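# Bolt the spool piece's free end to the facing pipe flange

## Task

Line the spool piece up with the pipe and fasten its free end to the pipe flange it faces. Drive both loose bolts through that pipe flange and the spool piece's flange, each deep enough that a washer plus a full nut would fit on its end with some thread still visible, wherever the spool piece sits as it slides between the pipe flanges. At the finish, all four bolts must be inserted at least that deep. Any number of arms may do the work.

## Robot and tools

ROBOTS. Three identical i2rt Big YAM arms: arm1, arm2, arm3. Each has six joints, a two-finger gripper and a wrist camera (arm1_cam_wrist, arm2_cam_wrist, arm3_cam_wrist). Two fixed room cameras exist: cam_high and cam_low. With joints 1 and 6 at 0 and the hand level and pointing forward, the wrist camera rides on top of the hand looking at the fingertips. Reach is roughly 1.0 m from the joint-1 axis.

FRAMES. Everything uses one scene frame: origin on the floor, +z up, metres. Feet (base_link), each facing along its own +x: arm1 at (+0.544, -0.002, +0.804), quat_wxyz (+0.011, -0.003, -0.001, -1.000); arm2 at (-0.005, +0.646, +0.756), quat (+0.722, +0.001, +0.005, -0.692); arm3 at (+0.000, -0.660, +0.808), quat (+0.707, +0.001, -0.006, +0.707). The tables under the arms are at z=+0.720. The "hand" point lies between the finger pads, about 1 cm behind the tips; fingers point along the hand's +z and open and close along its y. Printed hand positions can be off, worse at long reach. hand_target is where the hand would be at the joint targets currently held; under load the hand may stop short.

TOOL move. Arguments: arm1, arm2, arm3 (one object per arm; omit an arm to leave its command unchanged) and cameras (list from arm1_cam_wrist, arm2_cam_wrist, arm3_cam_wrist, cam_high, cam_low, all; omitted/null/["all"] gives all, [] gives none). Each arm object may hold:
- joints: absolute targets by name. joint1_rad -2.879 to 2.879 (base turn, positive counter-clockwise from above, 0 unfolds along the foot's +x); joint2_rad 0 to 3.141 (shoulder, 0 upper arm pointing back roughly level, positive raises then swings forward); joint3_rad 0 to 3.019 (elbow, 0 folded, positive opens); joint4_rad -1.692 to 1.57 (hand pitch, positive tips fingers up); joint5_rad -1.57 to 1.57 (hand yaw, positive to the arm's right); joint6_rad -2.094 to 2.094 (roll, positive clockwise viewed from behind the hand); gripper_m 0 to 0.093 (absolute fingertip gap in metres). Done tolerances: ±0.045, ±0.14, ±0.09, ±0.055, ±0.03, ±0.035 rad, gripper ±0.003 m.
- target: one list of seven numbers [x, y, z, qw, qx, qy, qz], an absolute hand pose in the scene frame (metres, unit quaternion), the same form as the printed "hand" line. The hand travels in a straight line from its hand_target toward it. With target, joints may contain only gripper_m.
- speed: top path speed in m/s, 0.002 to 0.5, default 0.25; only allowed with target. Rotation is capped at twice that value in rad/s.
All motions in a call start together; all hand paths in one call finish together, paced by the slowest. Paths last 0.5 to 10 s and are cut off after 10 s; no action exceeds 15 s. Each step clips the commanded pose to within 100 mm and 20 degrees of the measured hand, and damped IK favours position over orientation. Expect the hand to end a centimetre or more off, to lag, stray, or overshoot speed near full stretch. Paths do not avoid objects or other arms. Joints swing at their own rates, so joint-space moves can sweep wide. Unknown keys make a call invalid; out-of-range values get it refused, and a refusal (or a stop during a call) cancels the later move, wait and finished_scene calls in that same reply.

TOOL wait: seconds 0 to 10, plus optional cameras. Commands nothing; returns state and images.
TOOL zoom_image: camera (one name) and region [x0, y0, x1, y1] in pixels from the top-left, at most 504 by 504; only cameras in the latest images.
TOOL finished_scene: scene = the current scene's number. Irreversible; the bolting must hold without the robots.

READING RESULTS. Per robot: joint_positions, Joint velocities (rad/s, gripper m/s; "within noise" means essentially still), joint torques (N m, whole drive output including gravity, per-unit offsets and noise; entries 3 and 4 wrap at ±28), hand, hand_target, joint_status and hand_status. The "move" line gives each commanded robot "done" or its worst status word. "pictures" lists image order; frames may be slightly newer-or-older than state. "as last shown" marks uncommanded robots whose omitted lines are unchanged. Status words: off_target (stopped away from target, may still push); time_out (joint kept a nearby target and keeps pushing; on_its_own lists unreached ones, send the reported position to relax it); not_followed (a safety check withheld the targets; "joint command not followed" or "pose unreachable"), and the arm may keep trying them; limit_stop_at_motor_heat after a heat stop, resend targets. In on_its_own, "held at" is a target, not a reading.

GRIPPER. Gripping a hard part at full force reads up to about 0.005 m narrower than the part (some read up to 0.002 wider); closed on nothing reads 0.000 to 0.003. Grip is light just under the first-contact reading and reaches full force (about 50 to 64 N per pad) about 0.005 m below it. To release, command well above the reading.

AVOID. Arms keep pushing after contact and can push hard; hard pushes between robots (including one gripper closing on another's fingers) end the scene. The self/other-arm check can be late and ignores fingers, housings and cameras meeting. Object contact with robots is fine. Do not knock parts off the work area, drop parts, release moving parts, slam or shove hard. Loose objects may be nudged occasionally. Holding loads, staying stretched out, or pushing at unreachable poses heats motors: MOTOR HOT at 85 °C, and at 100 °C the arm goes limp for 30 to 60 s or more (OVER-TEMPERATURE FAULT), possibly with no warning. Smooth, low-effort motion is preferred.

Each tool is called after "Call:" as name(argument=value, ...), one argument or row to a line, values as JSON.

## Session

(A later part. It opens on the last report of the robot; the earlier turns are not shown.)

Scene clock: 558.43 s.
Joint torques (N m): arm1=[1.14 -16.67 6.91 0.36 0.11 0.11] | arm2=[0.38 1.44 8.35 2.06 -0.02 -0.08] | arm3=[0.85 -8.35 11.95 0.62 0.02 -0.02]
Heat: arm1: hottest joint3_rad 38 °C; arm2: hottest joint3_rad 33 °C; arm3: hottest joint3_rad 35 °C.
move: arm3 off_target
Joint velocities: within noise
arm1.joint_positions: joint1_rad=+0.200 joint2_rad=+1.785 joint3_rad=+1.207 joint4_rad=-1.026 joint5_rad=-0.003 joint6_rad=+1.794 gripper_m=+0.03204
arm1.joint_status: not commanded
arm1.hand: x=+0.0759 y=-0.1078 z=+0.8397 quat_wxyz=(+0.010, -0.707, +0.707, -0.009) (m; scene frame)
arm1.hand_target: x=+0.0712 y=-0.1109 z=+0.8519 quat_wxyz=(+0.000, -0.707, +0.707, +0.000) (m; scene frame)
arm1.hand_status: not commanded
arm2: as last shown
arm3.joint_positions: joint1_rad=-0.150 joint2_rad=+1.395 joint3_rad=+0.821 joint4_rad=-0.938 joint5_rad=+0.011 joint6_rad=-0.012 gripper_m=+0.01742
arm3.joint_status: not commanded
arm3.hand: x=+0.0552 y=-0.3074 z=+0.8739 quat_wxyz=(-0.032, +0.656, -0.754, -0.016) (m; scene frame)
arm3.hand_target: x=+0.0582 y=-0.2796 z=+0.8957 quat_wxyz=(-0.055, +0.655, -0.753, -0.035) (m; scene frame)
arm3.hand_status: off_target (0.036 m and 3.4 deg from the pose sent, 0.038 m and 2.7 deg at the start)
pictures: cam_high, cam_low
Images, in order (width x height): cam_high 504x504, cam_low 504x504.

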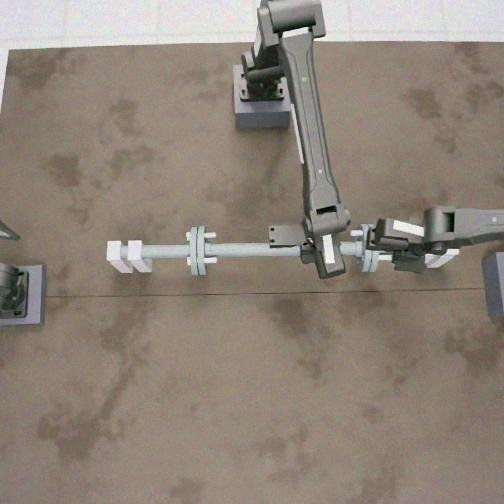

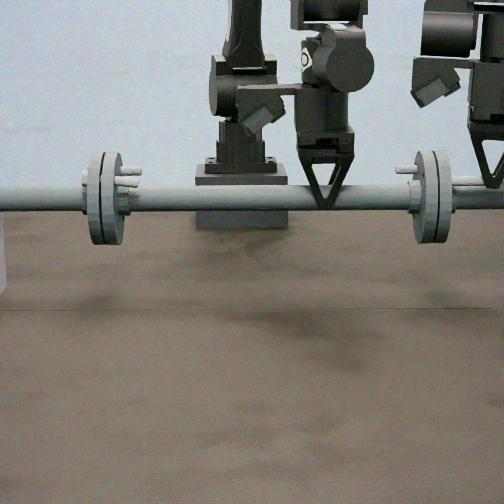

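Call:
move(
  arm3={"target":[0.0585,-0.305,0.897,-0.055,0.656,-0.7547,-0.035],"speed":0.04},
  cameras=[],
)

Call:
move(
  arm3={"target":[0.0585,-0.287,0.895,-0.055,0.656,-0.7547,-0.035],"speed":0.04},
  cameras=["cam_high","cam_low"],
)

Call:
zoom_image(
  camera="cam_low",
  region=[400, 130, 504, 220],
)

Scene clock: 562.87 s.
Joint torques (N m): arm1=[1.14 -16.67 6.86 0.38 0.11 0.1] | arm2=[0.38 1.44 8.35 2.04 -0.02 -0.08] | arm3=[0.15 -9.58 7.38 0.62 -0.02 -0.13]
Heat: arm1: hottest joint3_rad 38 °C; arm2: hottest joint3_rad 34 °C; arm3: hottest joint3_rad 36 °C.
move: arm3 done
Joint velocities: within noise
arm1, arm2: as last shown
arm3.joint_positions: joint1_rad=-0.150 joint2_rad=+1.348 joint3_rad=+0.821 joint4_rad=-0.942 joint5_rad=+0.011 joint6_rad=-0.012 gripper_m=+0.01742
arm3.joint_status: not commanded
arm3.hand: x=+0.0554 y=-0.3058 z=+0.8896 quat_wxyz=(-0.048, +0.655, -0.753, -0.030) (m; scene frame)
arm3.hand_target: x=+0.0584 y=-0.3050 z=+0.8969 quat_wxyz=(-0.055, +0.655, -0.753, -0.035) (m; scene frame)
arm3.hand_status: done (0.008 m and 1.0 deg from the pose sent, 0.024 m and 3.4 deg at the start)
pictures: none
No camera images: "cameras" was empty.

Scene clock: 563.90 s.
Joint torques (N m): arm1=[1.08 -16.79 6.91 0.36 0.1 0.1] | arm2=[0.5 1.44 8.35 2.06 -0.02 -0.08] | arm3=[0.56 -8.23 10.4 0.88 0.01 -0.05]
Heat: arm1: hottest joint3_rad 38 °C; arm2: hottest joint3_rad 34 °C; arm3: hottest joint3_rad 36 °C.
move: arm3 off_target
Joint velocities: within noise
arm1, arm2: as last shown
arm3.joint_positions: joint1_rad=-0.150 joint2_rad=+1.375 joint3_rad=+0.821 joint4_rad=-0.942 joint5_rad=+0.011 joint6_rad=-0.012 gripper_m=+0.01742
arm3.joint_status: not commanded
arm3.hand: x=+0.0552 y=-0.3073 z=+0.8805 quat_wxyz=(-0.038, +0.656, -0.754, -0.021) (m; scene frame)
arm3.hand_target: x=+0.0583 y=-0.2878 z=+0.8954 quat_wxyz=(-0.055, +0.655, -0.753, -0.035) (m; scene frame)
arm3.hand_status: off_target (0.025 m and 2.5 deg from the pose sent, 0.020 m and 1.0 deg at the start)
pictures: cam_high, cam_low
Images, in order (width x height): cam_high 504x504, cam_low 504x504.

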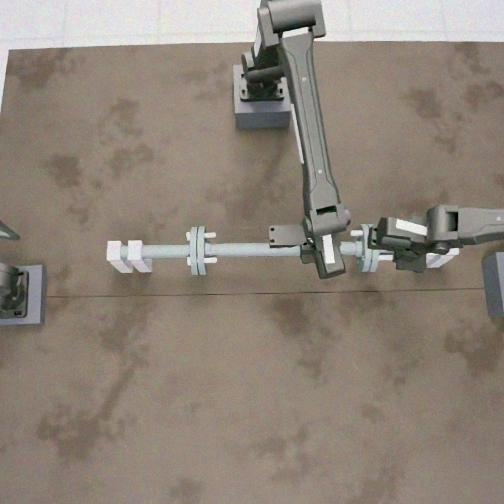

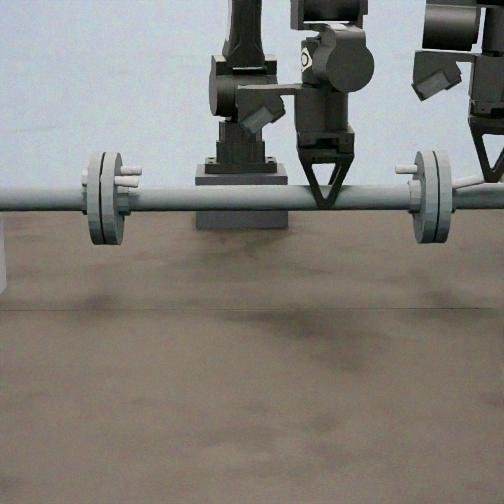

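Scaled by 4.846 from the camera's 504x504 image, which has a finer 720x720 frame.

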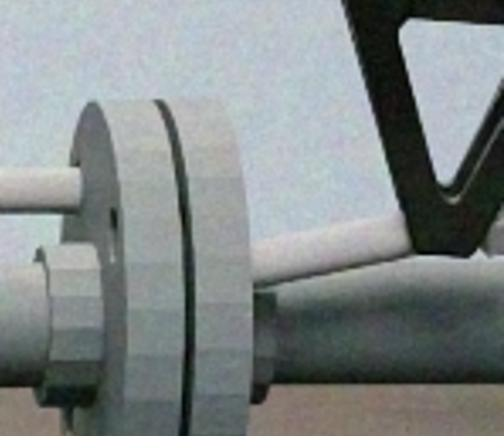

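Call:
move(
  arm3={"target":[0.0585,-0.283,0.880,-0.055,0.656,-0.7547,-0.035],"speed":0.04},
  cameras=["cam_low"],
)

Call:
zoom_image(
  camera="cam_low",
  region=[400, 130, 504, 220],
)

Call:
move(
  arm3={"target":[0.0585,-0.325,0.878,-0.055,0.656,-0.7547,-0.035],"speed":0.06},
  cameras=["cam_low"],
)

Call:
zoom_image(
  camera="cam_low",
  region=[400, 130, 504, 220],
)

Scene clock: 569.30 s.
Joint torques (N m): arm1=[1.08 -16.73 6.89 0.39 0.11 0.09] | arm2=[0.44 1.44 8.36 2.06 -0.02 -0.08] | arm3=[0.85 -8.53 9.26 2.03 0.01 -0.04]
Heat: arm1: hottest joint3_rad 38 °C; arm2: hottest joint3_rad 34 °C; arm3: hottest joint3_rad 36 °C.
move: arm3 off_target
Joint velocities: within noise
arm1, arm2: as last shown
arm3.joint_positions: joint1_rad=-0.150 joint2_rad=+1.407 joint3_rad=+0.821 joint4_rad=-0.933 joint5_rad=+0.011 joint6_rad=-0.012 gripper_m=+0.01742
arm3.joint_status: not commanded
arm3.hand: x=+0.0553 y=-0.3069 z=+0.8700 quat_wxyz=(-0.029, +0.656, -0.754, -0.014) (m; scene frame)
arm3.hand_target: x=+0.0583 y=-0.2840 z=+0.8810 quat_wxyz=(-0.055, +0.655, -0.753, -0.035) (m; scene frame)
arm3.hand_status: off_target (0.026 m and 3.8 deg from the pose sent, 0.024 m and 2.5 deg at the start)
pictures: cam_low
Images, in order (width x height): cam_low 504x504.

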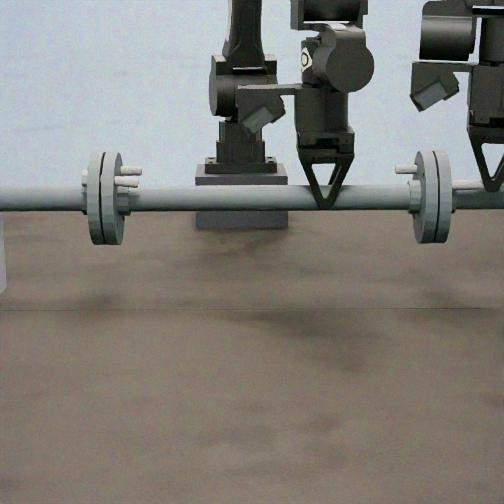

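Scaled by 4.846 from the camera's 504x504 image, which has a finer 720x720 frame.

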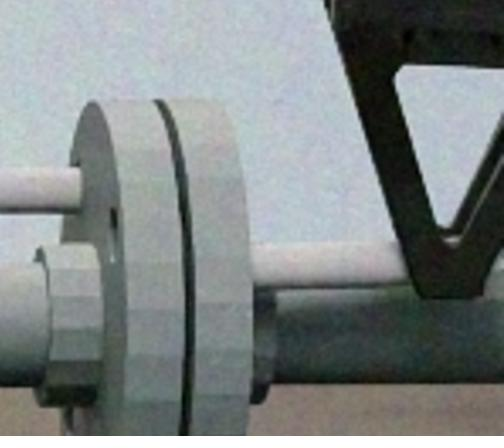

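Scene clock: 570.57 s.
Joint torques (N m): arm1=[1.08 -16.73 6.9 0.36 0.11 0.1] | arm2=[0.44 1.44 8.34 2.04 -0.02 -0.07] | arm3=[-0.26 -9 7.09 1.29 -0.05 -0.19]
Heat: arm1: hottest joint3_rad 38 °C; arm2: hottest joint3_rad 34 °C; arm3: hottest joint3_rad 36 °C.
move: arm3 done
Joint velocities: within noise
arm1, arm2: as last shown
arm3.joint_positions: joint1_rad=-0.156 joint2_rad=+1.323 joint3_rad=+0.744 joint4_rad=-0.907 joint5_rad=+0.011 joint6_rad=-0.017 gripper_m=+0.01742
arm3.joint_status: not commanded
arm3.hand: x=+0.0537 y=-0.3300 z=+0.8712 quat_wxyz=(-0.041, +0.656, -0.754, -0.024) (m; scene frame)
arm3.hand_target: x=+0.0584 y=-0.3251 z=+0.8780 quat_wxyz=(-0.055, +0.655, -0.753, -0.035) (m; scene frame)
arm3.hand_status: done (0.010 m and 2.0 deg from the pose sent, 0.020 m and 3.8 deg at the start)
pictures: cam_low
Images, in order (width x height): cam_low 504x504.

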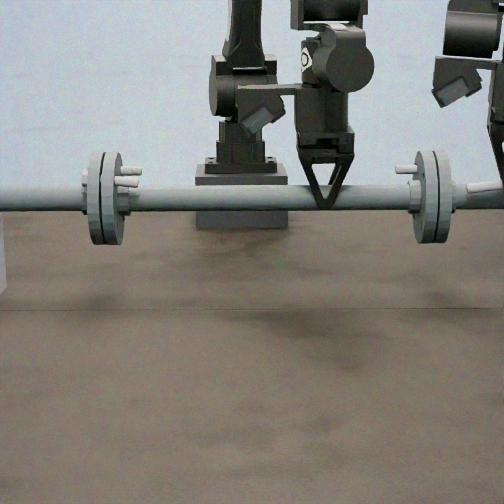

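Scaled by 4.846 from the camera's 504x504 image, which has a finer 720x720 frame.

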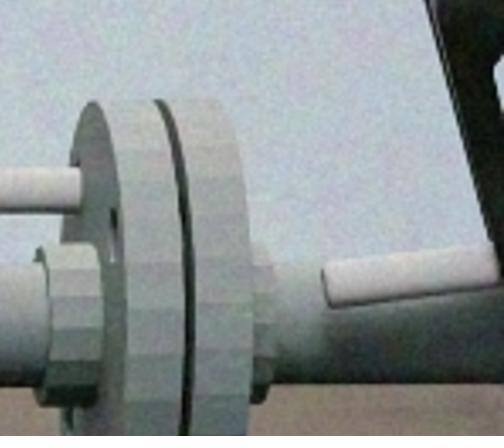

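Call:
move(
  arm3={"target":[0.0585,-0.321,0.884,-0.086,0.6525,-0.7525,-0.071],"speed":0.06},
  cameras=["cam_high","cam_low"],
)

Call:
zoom_image(
  camera="cam_low",
  region=[400, 130, 504, 220],
)

Call:
zoom_image(
  camera="cam_high",
  region=[352, 217, 412, 277],
)

Scene clock: 575.50 s.
Joint torques (N m): arm1=[1.14 -16.62 6.9 0.38 0.1 0.1] | arm2=[0.44 1.44 8.36 2.06 -0.03 -0.07] | arm3=[-0.21 -8.06 7.24 1.5 -0.19 -0.17]
Heat: arm1: hottest joint3_rad 38 °C; arm2: hottest joint3_rad 34 °C; arm3: hottest joint3_rad 36 °C.
move: arm3 off_target
Joint velocities: within noise
arm1, arm2: as last shown
arm3.joint_positions: joint1_rad=-0.162 joint2_rad=+1.265 joint3_rad=+0.702 joint4_rad=-0.831 joint5_rad=-0.003 joint6_rad=-0.019 gripper_m=+0.01742
arm3.joint_status: not commanded
arm3.hand: x=+0.0540 y=-0.3264 z=+0.8771 quat_wxyz=(-0.072, +0.652, -0.752, -0.059) (m; scene frame)
arm3.hand_target: x=+0.0584 y=-0.3212 z=+0.8841 quat_wxyz=(-0.086, +0.651, -0.751, -0.071) (m; scene frame)
arm3.hand_status: off_target (0.010 m and 2.1 deg from the pose sent, 0.016 m and 7.4 deg at the start)
pictures: cam_high, cam_low
Images, in order (width x height): cam_high 504x504, cam_low 504x504.

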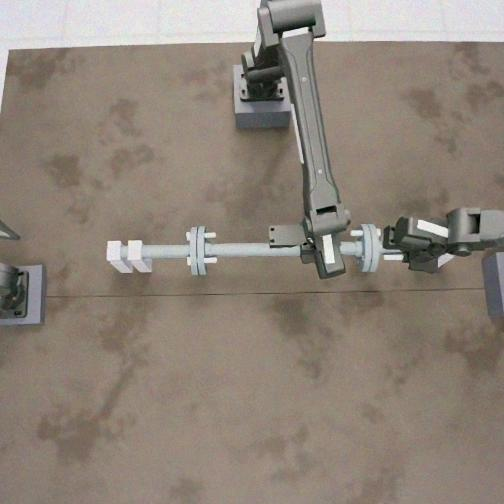

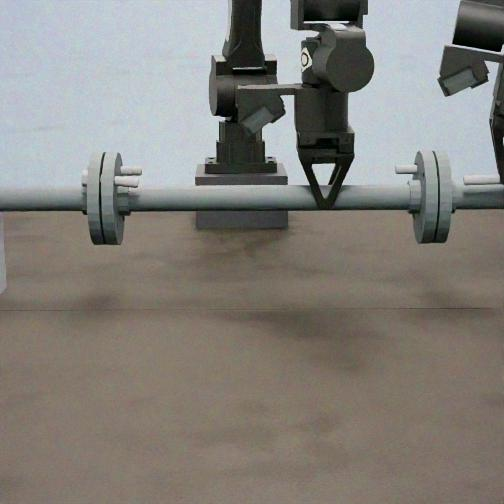

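Scaled by 4.846 from the camera's 504x504 image, which has a finer 720x720 frame.

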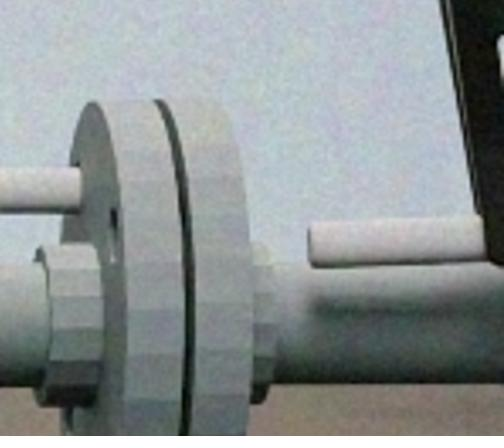

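Scaled by 8.400 from the camera's 504x504 image, which has a finer 720x720 frame.

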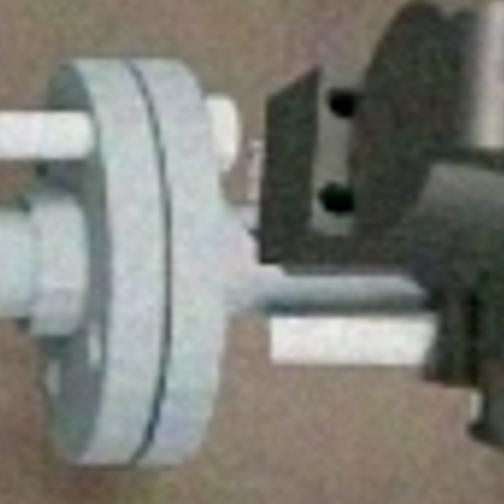

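Call:
move(
  arm3={"target":[0.0585,-0.298,0.893,-0.098,0.651,-0.7515,-0.083],"speed":0.05},
  cameras=["cam_high","cam_low"],
)

Call:
zoom_image(
  camera="cam_low",
  region=[400, 130, 504, 220],
)

Call:
zoom_image(
  camera="cam_high",
  region=[352, 217, 412, 277],
)

Scene clock: 580.30 s.
Joint torques (N m): arm1=[1.26 -16.79 6.87 0.36 0.11 0.1] | arm2=[0.38 1.44 8.35 2.06 -0.02 -0.08] | arm3=[0.44 -6.42 10.7 1.47 -0.19 -0.07]
Heat: arm1: hottest joint3_rad 38 °C; arm2: hottest joint3_rad 34 °C; arm3: hottest joint3_rad 36 °C.
move: arm3 off_target
Joint velocities: within noise
arm1: as last shown
arm2.joint_positions: joint1_rad=-0.240 joint2_rad=+0.590 joint3_rad=+1.323 joint4_rad=-1.428 joint5_rad=-0.024 joint6_rad=-0.286 gripper_m=+0.09396
arm2.joint_status: not commanded
arm2.hand: x=-0.0419 y=+0.4280 z=+1.2502 quat_wxyz=(-0.225, -0.608, -0.673, +0.356) (m; scene frame)
arm2.hand_target: x=-0.0415 y=+0.4295 z=+1.2610 quat_wxyz=(-0.231, -0.604, -0.669, +0.366) (m; scene frame)
arm2.hand_status: not commanded
arm3.joint_positions: joint1_rad=-0.162 joint2_rad=+1.270 joint3_rad=+0.702 joint4_rad=-0.816 joint5_rad=-0.004 joint6_rad=-0.020 gripper_m=+0.01742
arm3.joint_status: not commanded
arm3.hand: x=+0.0544 y=-0.3231 z=+0.8765 quat_wxyz=(-0.076, +0.652, -0.752, -0.063) (m; scene frame)
arm3.hand_target: x=+0.0583 y=-0.2993 z=+0.8937 quat_wxyz=(-0.098, +0.649, -0.750, -0.083) (m; scene frame)
arm3.hand_status: off_target (0.030 m and 3.4 deg from the pose sent, 0.033 m and 4.0 deg at the start)
pictures: cam_high, cam_low
Images, in order (width x height): cam_high 504x504, cam_low 504x504.

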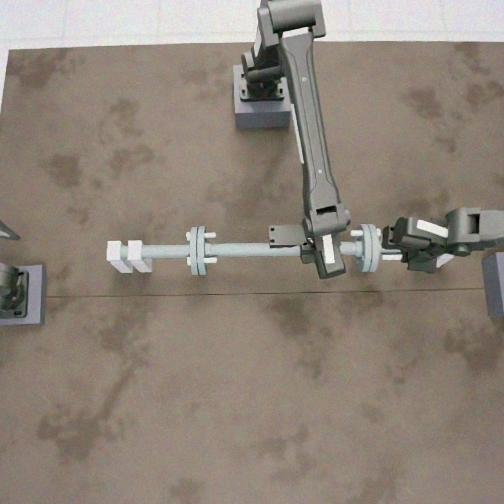

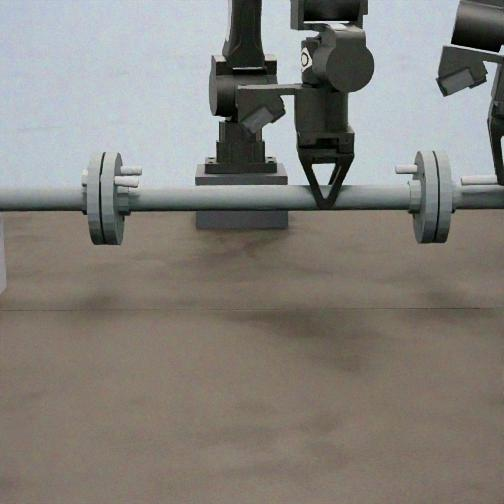

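Scaled by 4.846 from the camera's 504x504 image, which has a finer 720x720 frame.

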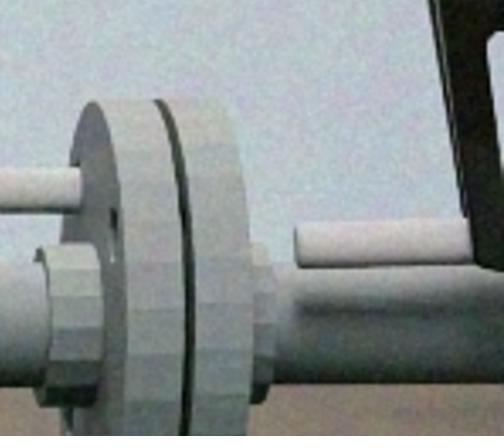

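Scaled by 8.400 from the camera's 504x504 image, which has a finer 720x720 frame.

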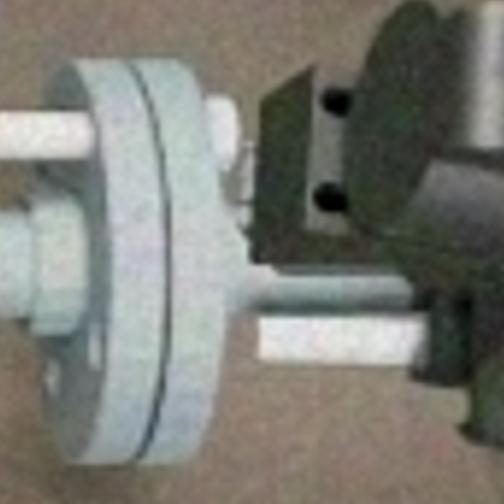

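Call:
move(
  arm3={"target":[0.0605,-0.288,0.8985,-0.108,0.65,-0.7505,-0.093],"speed":0.05},
  cameras=["cam_high","cam_low"],
)

Call:
zoom_image(
  camera="cam_low",
  region=[400, 130, 504, 220],
)

Call:
zoom_image(
  camera="cam_high",
  region=[352, 217, 412, 277],
)

Scene clock: 584.40 s.
Joint torques (N m): arm1=[1.26 -16.67 6.9 0.38 0.11 0.1] | arm2=[0.44 1.38 8.35 2.06 -0.02 -0.08] | arm3=[0.44 -7 11.44 1.68 -0.19 -0.08]
Heat: arm1: hottest joint3_rad 38 °C; arm2: hottest joint3_rad 34 °C; arm3: hottest joint3_rad 37 °C.
move: arm3 off_target
Joint velocities: within noise
arm1, arm2: as last shown
arm3.joint_positions: joint1_rad=-0.162 joint2_rad=+1.271 joint3_rad=+0.706 joint4_rad=-0.799 joint5_rad=-0.007 joint6_rad=-0.020 gripper_m=+0.01742
arm3.joint_status: not commanded
arm3.hand: x=+0.0548 y=-0.3171 z=+0.8785 quat_wxyz=(-0.083, +0.652, -0.751, -0.070) (m; scene frame)
arm3.hand_target: x=+0.0602 y=-0.2897 z=+0.8995 quat_wxyz=(-0.108, +0.648, -0.748, -0.093) (m; scene frame)
arm3.hand_status: off_target (0.036 m and 3.9 deg from the pose sent, 0.042 m and 5.0 deg at the start)
pictures: cam_high, cam_low
Images, in order (width x height): cam_high 504x504, cam_low 504x504.

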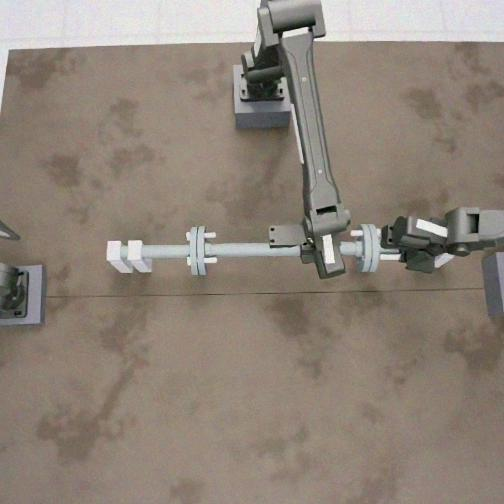

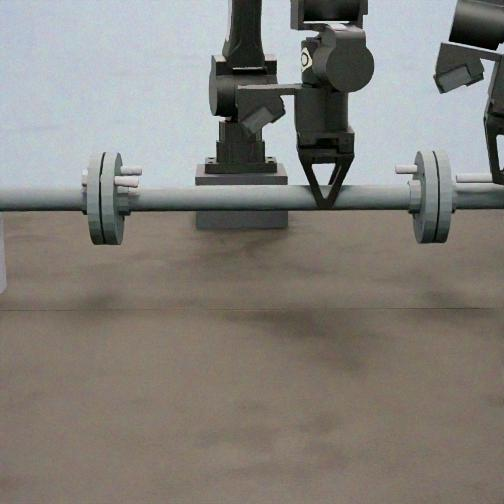

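Scaled by 4.846 from the camera's 504x504 image, which has a finer 720x720 frame.

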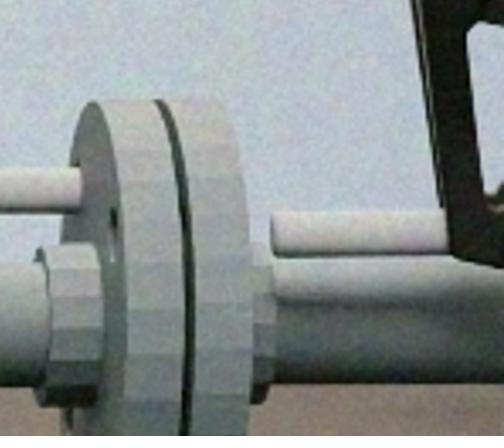

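Scaled by 8.400 from the camera's 504x504 image, which has a finer 720x720 frame.

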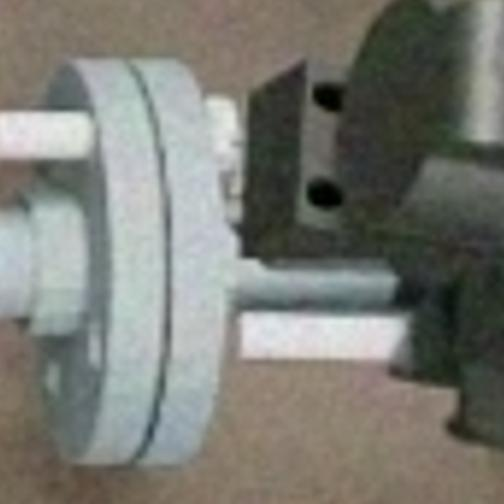

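Call:
move(
  arm3={"target":[0.066,-0.2885,0.8985,-0.108,0.65,-0.7505,-0.093],"speed":0.05},
  cameras=["cam_high","cam_low"],
)

Call:
zoom_image(
  camera="cam_low",
  region=[400, 130, 504, 220],
)

Call:
zoom_image(
  camera="cam_high",
  region=[352, 217, 412, 277],
)

Scene clock: 588.00 s.
Joint torques (N m): arm1=[1.26 -16.67 6.89 0.39 0.11 0.1] | arm2=[0.44 1.44 8.35 2.06 -0.02 -0.08] | arm3=[-0.15 -6.59 11.52 1.62 -0.22 -0.13]
Heat: arm1: hottest joint3_rad 38 °C; arm2: hottest joint3_rad 34 °C; arm3: hottest joint3_rad 37 °C.
move: arm3 off_target
Joint velocities: within noise
arm1.joint_positions: joint1_rad=+0.200 joint2_rad=+1.785 joint3_rad=+1.207 joint4_rad=-1.026 joint5_rad=-0.003 joint6_rad=+1.794 gripper_m=+0.03204
arm1.joint_status: not commanded
arm1.hand: x=+0.0759 y=-0.1078 z=+0.8397 quat_wxyz=(+0.010, -0.707, +0.707, -0.009) (m; scene frame)
arm1.hand_target: x=+0.0712 y=-0.1109 z=+0.8519 quat_wxyz=(+0.000, -0.707, +0.707, +0.000) (m; scene frame)
arm1.hand_status: not commanded
arm2: as last shown
arm3.joint_positions: joint1_rad=-0.172 joint2_rad=+1.273 joint3_rad=+0.706 joint4_rad=-0.799 joint5_rad=-0.011 joint6_rad=-0.025 gripper_m=+0.01742
arm3.joint_status: not commanded
arm3.hand: x=+0.0574 y=-0.3176 z=+0.8781 quat_wxyz=(-0.082, +0.651, -0.752, -0.071) (m; scene frame)
arm3.hand_target: x=+0.0658 y=-0.2903 z=+0.8995 quat_wxyz=(-0.108, +0.648, -0.748, -0.092) (m; scene frame)
arm3.hand_status: off_target (0.037 m and 3.9 deg from the pose sent, 0.037 m and 3.9 deg at the start)
pictures: cam_high, cam_low
Images, in order (width x height): cam_high 504x504, cam_low 504x504.

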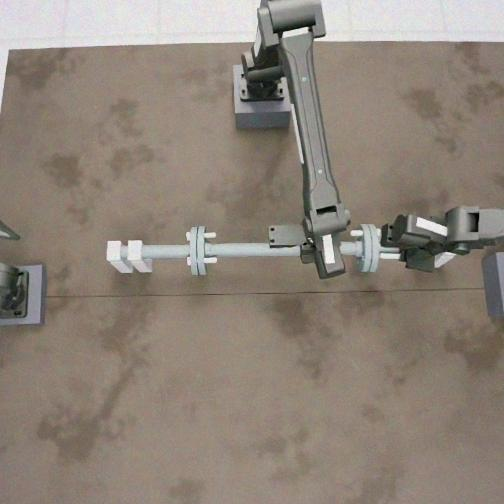

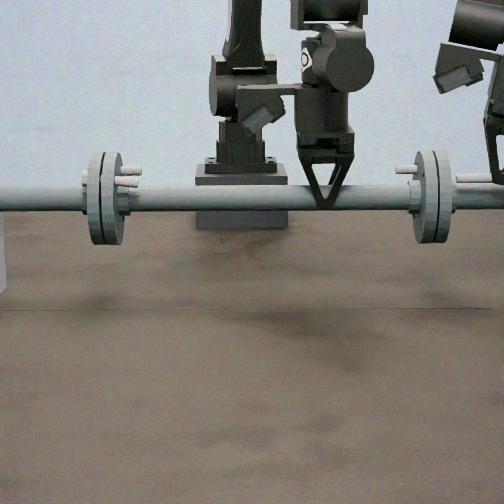

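Scaled by 4.846 from the camera's 504x504 image, which has a finer 720x720 frame.

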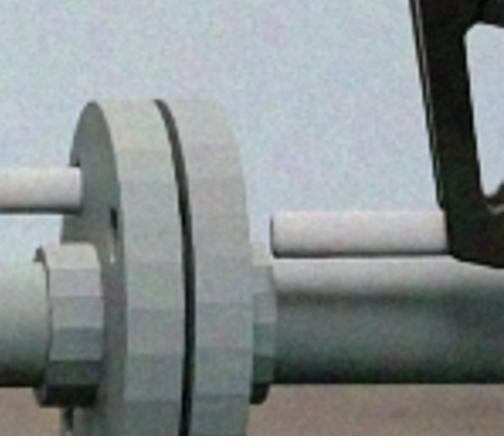

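Scaled by 8.400 from the camera's 504x504 image, which has a finer 720x720 frame.

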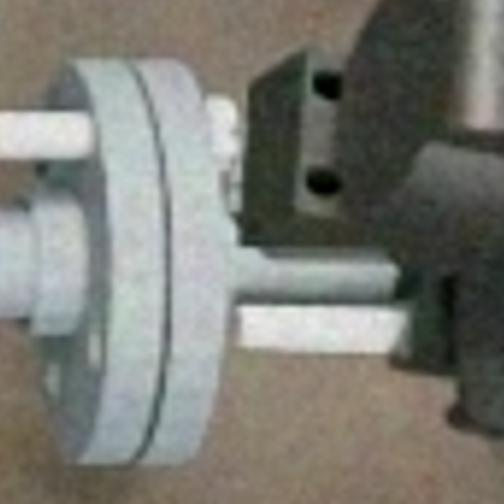

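Call:
move(
  arm3={"target":[0.0525,-0.2885,0.8985,-0.108,0.65,-0.7505,-0.093],"speed":0.05},
  cameras=["cam_high","cam_low"],
)

Call:
zoom_image(
  camera="cam_low",
  region=[400, 130, 504, 220],
)

Call:
zoom_image(
  camera="cam_high",
  region=[352, 217, 412, 277],
)

Scene clock: 593.97 s.
Joint torques (N m): arm1=[1.08 -16.73 6.9 0.36 0.11 0.1] | arm2=[0.44 1.49 8.35 2.06 -0.02 -0.08] | arm3=[1.38 -7.06 11.14 1.58 0.06 0.05]
Heat: arm1: hottest joint3_rad 38 °C; arm2: hottest joint3_rad 34 °C; arm3: hottest joint3_rad 37 °C.
move: arm3 off_target
Joint velocities: within noise
arm1, arm2: as last shown
arm3.joint_positions: joint1_rad=-0.154 joint2_rad=+1.273 joint3_rad=+0.706 joint4_rad=-0.799 joint5_rad=-0.008 joint6_rad=-0.009 gripper_m=+0.01742
arm3.joint_status: not commanded
arm3.hand: x=+0.0517 y=-0.3167 z=+0.8781 quat_wxyz=(-0.081, +0.651, -0.751, -0.071) (m; scene frame)
arm3.hand_target: x=+0.0521 y=-0.2901 z=+0.8994 quat_wxyz=(-0.107, +0.648, -0.748, -0.093) (m; scene frame)
arm3.hand_status: off_target (0.035 m and 4.0 deg from the pose sent, 0.036 m and 4.0 deg at the start)
pictures: cam_high, cam_low
Images, in order (width x height): cam_high 504x504, cam_low 504x504.

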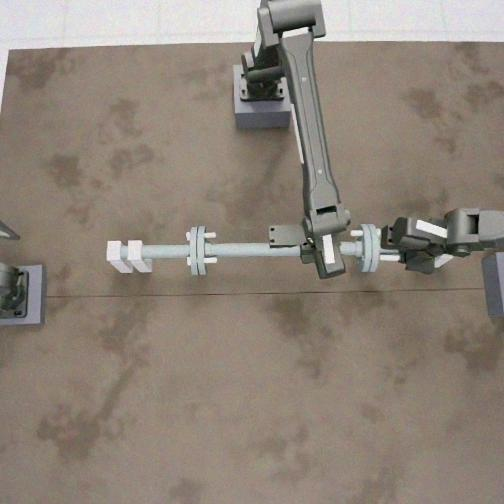

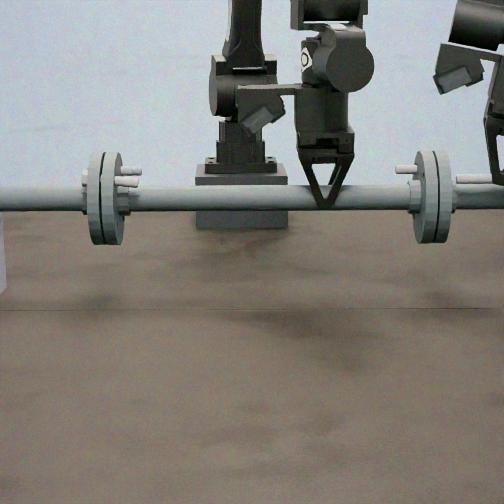

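Scaled by 4.846 from the camera's 504x504 image, which has a finer 720x720 frame.

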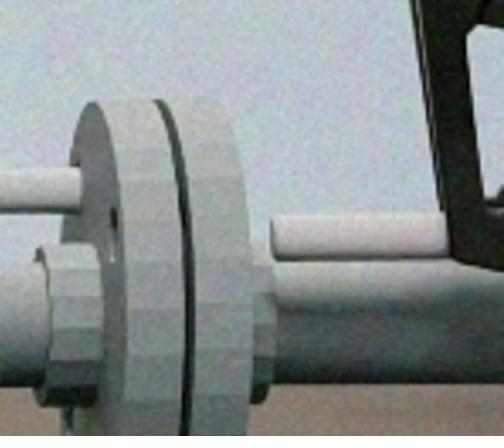

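Scaled by 8.400 from the camera's 504x504 image, which has a finer 720x720 frame.

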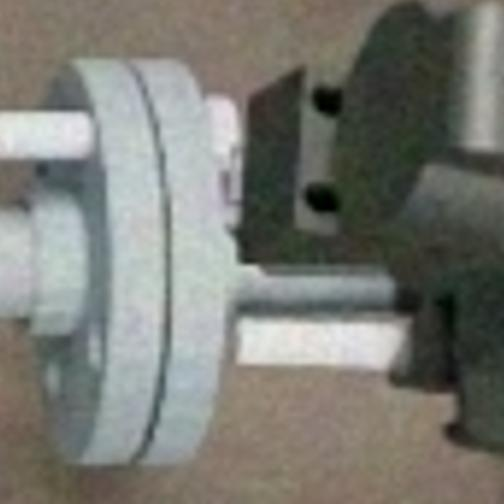

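Call:
move(
  arm3={"target":[0.0520,-0.270,0.902,-0.112,0.65,-0.7505,-0.097],"speed":0.04},
  cameras=["cam_high","cam_low"],
)

Call:
zoom_image(
  camera="cam_low",
  region=[400, 130, 504, 220],
)

Call:
zoom_image(
  camera="cam_high",
  region=[352, 217, 412, 277],
)

Scene clock: 597.90 s.
Joint torques (N m): arm1=[1.14 -16.79 6.87 0.38 0.1 0.11] | arm2=[0.44 1.44 8.36 2.06 -0.02 -0.08] | arm3=[1.49 -7.12 11.56 1.63 0.05 0.05]
Heat: arm1: hottest joint3_rad 38 °C; arm2: hottest joint3_rad 34 °C; arm3: hottest joint3_rad 37 °C.
move: arm3 off_target
Joint velocities: within noise
arm1, arm2: as last shown
arm3.joint_positions: joint1_rad=-0.146 joint2_rad=+1.306 joint3_rad=+0.743 joint4_rad=-0.792 joint5_rad=-0.006 joint6_rad=+0.000 gripper_m=+0.01742
arm3.joint_status: not commanded
arm3.hand: x=+0.0517 y=-0.3005 z=+0.8813 quat_wxyz=(-0.085, +0.650, -0.751, -0.074) (m; scene frame)
arm3.hand_target: x=+0.0517 y=-0.2718 z=+0.9031 quat_wxyz=(-0.111, +0.647, -0.748, -0.097) (m; scene frame)
arm3.hand_status: off_target (0.037 m and 4.0 deg from the pose sent, 0.052 m and 4.6 deg at the start)
pictures: cam_high, cam_low
Images, in order (width x height): cam_high 504x504, cam_low 504x504.

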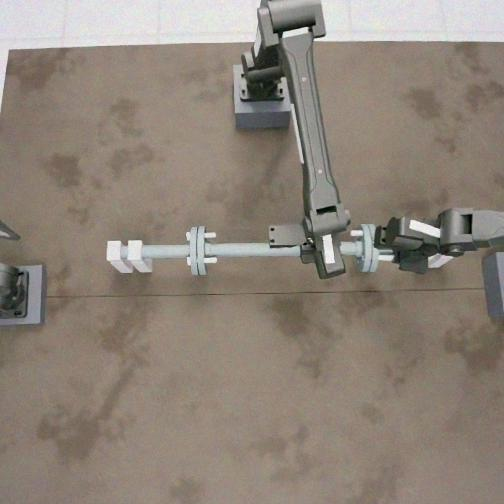

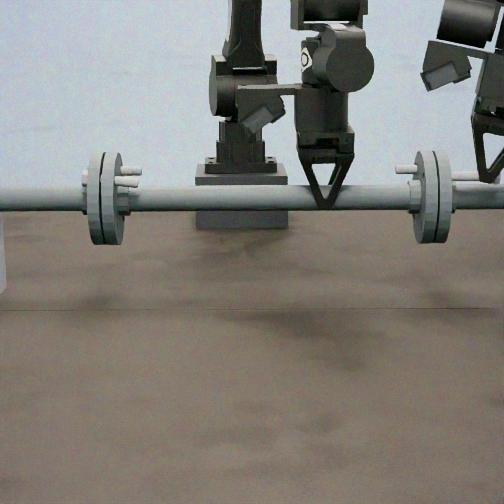

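Scaled by 4.846 from the camera's 504x504 image, which has a finer 720x720 frame.

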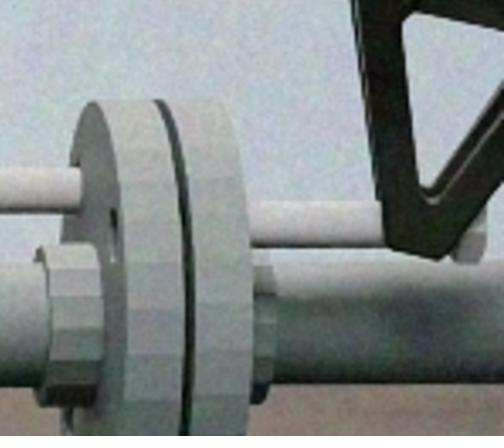

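Scaled by 8.400 from the camera's 504x504 image, which has a finer 720x720 frame.

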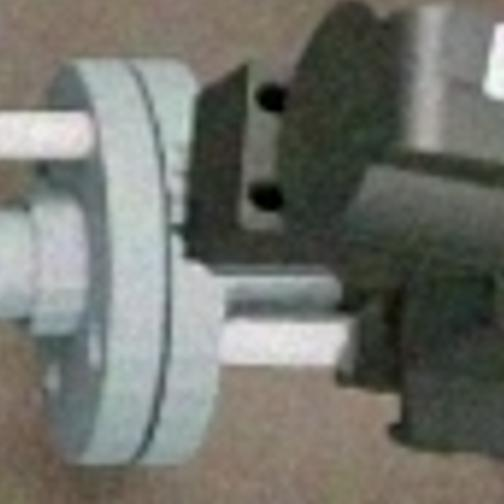

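Call:
move(
  arm3={"target":[0.0520,-0.268,0.898,-0.112,0.65,-0.7505,-0.097],"speed":0.03},
  cameras=["cam_high","cam_low","arm3_cam_wrist"],
)

Call:
zoom_image(
  camera="cam_low",
  region=[400, 130, 504, 220],
)

Scene clock: 606.17 s.
Joint torques (N m): arm1=[1.2 -16.79 6.87 0.38 0.11 0.09] | arm2=[0.38 1.44 8.35 2.07 -0.03 -0.08] | arm3=[1.44 -7.41 11.4 1.57 0.06 0.04]
Heat: arm1: hottest joint3_rad 38 °C; arm2: hottest joint3_rad 34 °C; arm3: hottest joint3_rad 38 °C.
move: arm3 off_target
Joint velocities: within noise
arm1, arm2: as last shown
arm3.joint_positions: joint1_rad=-0.145 joint2_rad=+1.318 joint3_rad=+0.743 joint4_rad=-0.778 joint5_rad=-0.006 joint6_rad=+0.001 gripper_m=+0.01742
arm3.joint_status: not commanded
arm3.hand: x=+0.0518 y=-0.2980 z=+0.8780 quat_wxyz=(-0.086, +0.650, -0.751, -0.075) (m; scene frame)
arm3.hand_target: x=+0.0517 y=-0.2697 z=+0.8991 quat_wxyz=(-0.112, +0.648, -0.748, -0.097) (m; scene frame)
arm3.hand_status: off_target (0.036 m and 3.9 deg from the pose sent, 0.037 m and 4.0 deg at the start)
pictures: arm3_cam_wrist, cam_high, cam_low
Images, in order (width x height): arm3_cam_wrist 504x504, cam_high 504x504, cam_low 504x504.

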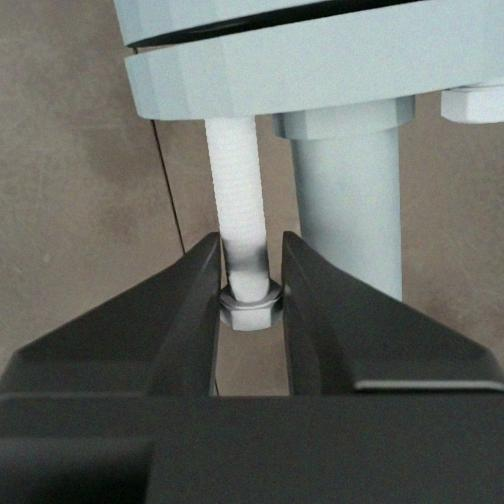

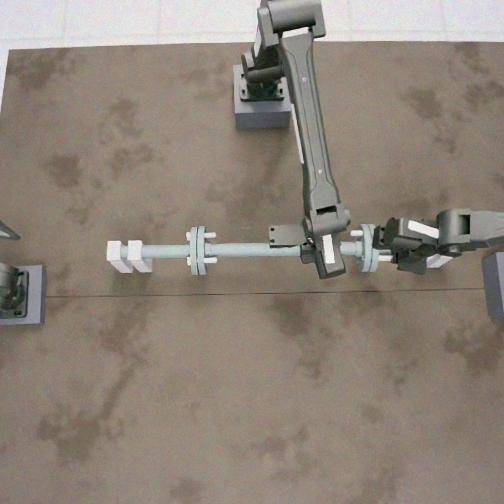

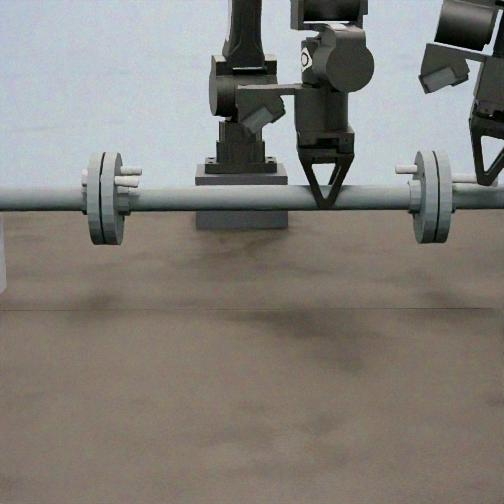

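Scaled by 4.846 from the camera's 504x504 image, which has a finer 720x720 frame.

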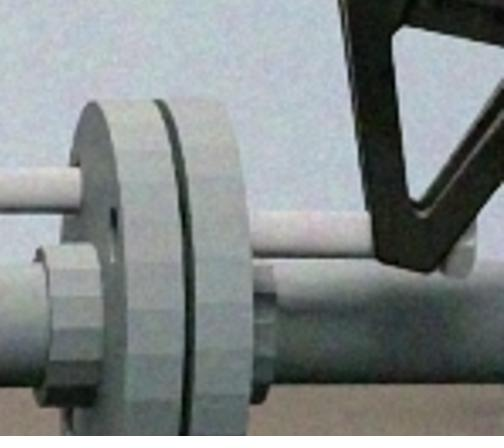

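Call:
move(
  arm3={"target":[0.0520,-0.255,0.898,-0.112,0.65,-0.7505,-0.097],"speed":0.03},
  cameras=["cam_low","arm3_cam_wrist"],
)

Call:
zoom_image(
  camera="cam_low",
  region=[400, 130, 504, 220],
)

Scene clock: 610.43 s.
Joint torques (N m): arm1=[1.03 -16.62 6.91 0.36 0.1 0.1] | arm2=[0.44 1.44 8.35 2.06 -0.02 -0.08] | arm3=[1.38 -7.65 11.41 1.63 0.07 0.04]
Heat: arm1: hottest joint3_rad 38 °C; arm2: hottest joint3_rad 34 °C; arm3: hottest joint3_rad 38 °C.
move: arm3 off_target
Joint velocities: within noise
arm1, arm2: as last shown
arm3.joint_positions: joint1_rad=-0.141 joint2_rad=+1.352 joint3_rad=+0.776 joint4_rad=-0.776 joint5_rad=-0.005 joint6_rad=+0.005 gripper_m=+0.01742
arm3.joint_status: not commanded
arm3.hand: x=+0.0520 y=-0.2851 z=+0.8783 quat_wxyz=(-0.086, +0.650, -0.751, -0.075) (m; scene frame)
arm3.hand_target: x=+0.0515 y=-0.2568 z=+0.8990 quat_wxyz=(-0.111, +0.648, -0.748, -0.097) (m; scene frame)
arm3.hand_status: off_target (0.036 m and 3.9 deg from the pose sent, 0.048 m and 3.9 deg at the start)
pictures: arm3_cam_wrist, cam_low
Images, in order (width x height): arm3_cam_wrist 504x504, cam_low 504x504.

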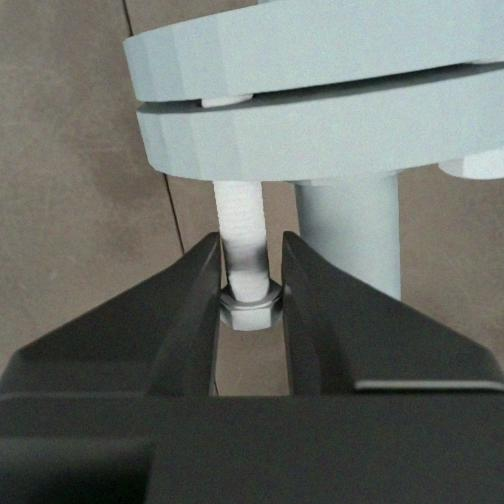

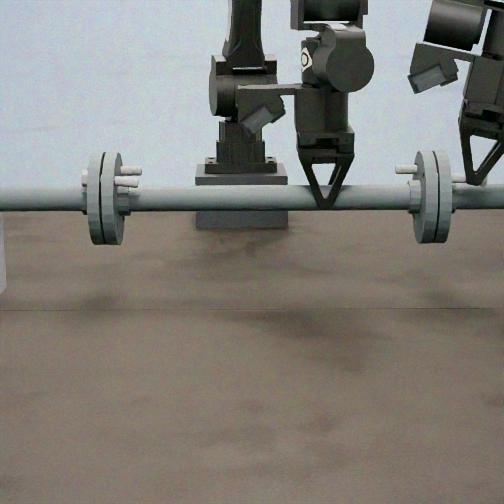

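Scaled by 4.846 from the camera's 504x504 image, which has a finer 720x720 frame.

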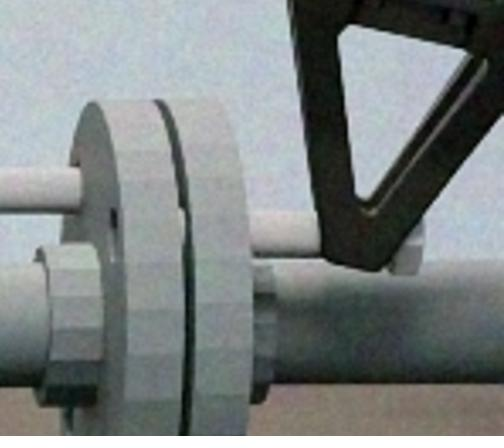

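Call:
move(
  arm3={"target":[0.0520,-0.248,0.897,-0.112,0.65,-0.7505,-0.097],"speed":0.03},
  cameras=["cam_low","arm3_cam_wrist"],
)

Call:
zoom_image(
  camera="cam_low",
  region=[400, 130, 504, 220],
)

Scene clock: 614.23 s.
Joint torques (N m): arm1=[1.14 -16.73 6.86 0.36 0.1 0.1] | arm2=[0.44 1.44 8.36 2.06 -0.03 -0.08] | arm3=[1.44 -8 11.37 1.72 0.06 0.04]
Heat: arm1: hottest joint3_rad 38 °C; arm2: hottest joint3_rad 34 °C; arm3: hottest joint3_rad 39 °C.
move: arm3 off_target
Joint velocities: within noise
arm1, arm2: as last shown
arm3.joint_positions: joint1_rad=-0.139 joint2_rad=+1.370 joint3_rad=+0.792 joint4_rad=-0.773 joint5_rad=-0.004 joint6_rad=+0.007 gripper_m=+0.01742
arm3.joint_status: not commanded
arm3.hand: x=+0.0524 y=-0.2784 z=+0.8777 quat_wxyz=(-0.086, +0.650, -0.751, -0.075) (m; scene frame)
arm3.hand_target: x=+0.0517 y=-0.2498 z=+0.8980 quat_wxyz=(-0.111, +0.647, -0.748, -0.097) (m; scene frame)
arm3.hand_status: off_target (0.036 m and 3.9 deg from the pose sent, 0.042 m and 3.9 deg at the start)
pictures: arm3_cam_wrist, cam_low
Images, in order (width x height): arm3_cam_wrist 504x504, cam_low 504x504.

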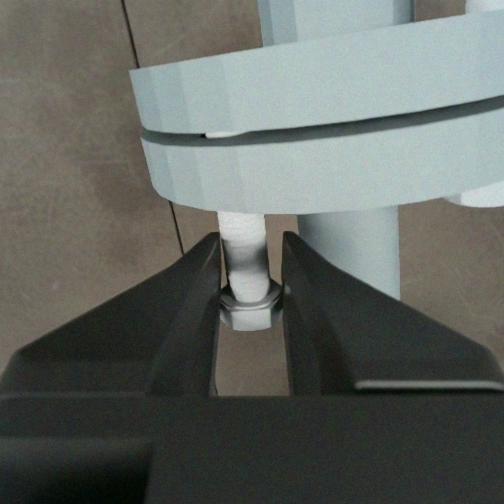

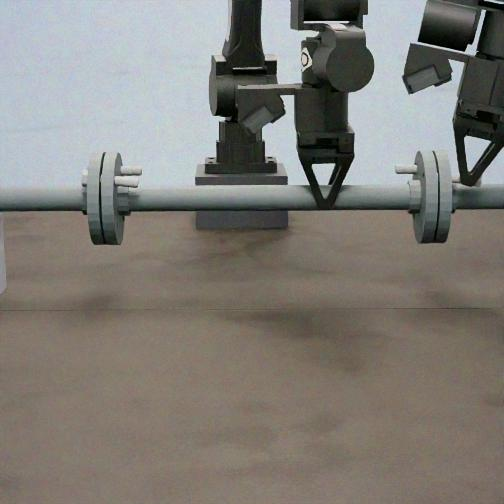

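Scaled by 4.846 from the camera's 504x504 image, which has a finer 720x720 frame.

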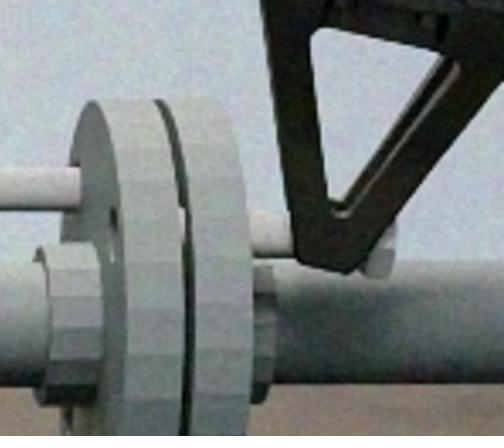

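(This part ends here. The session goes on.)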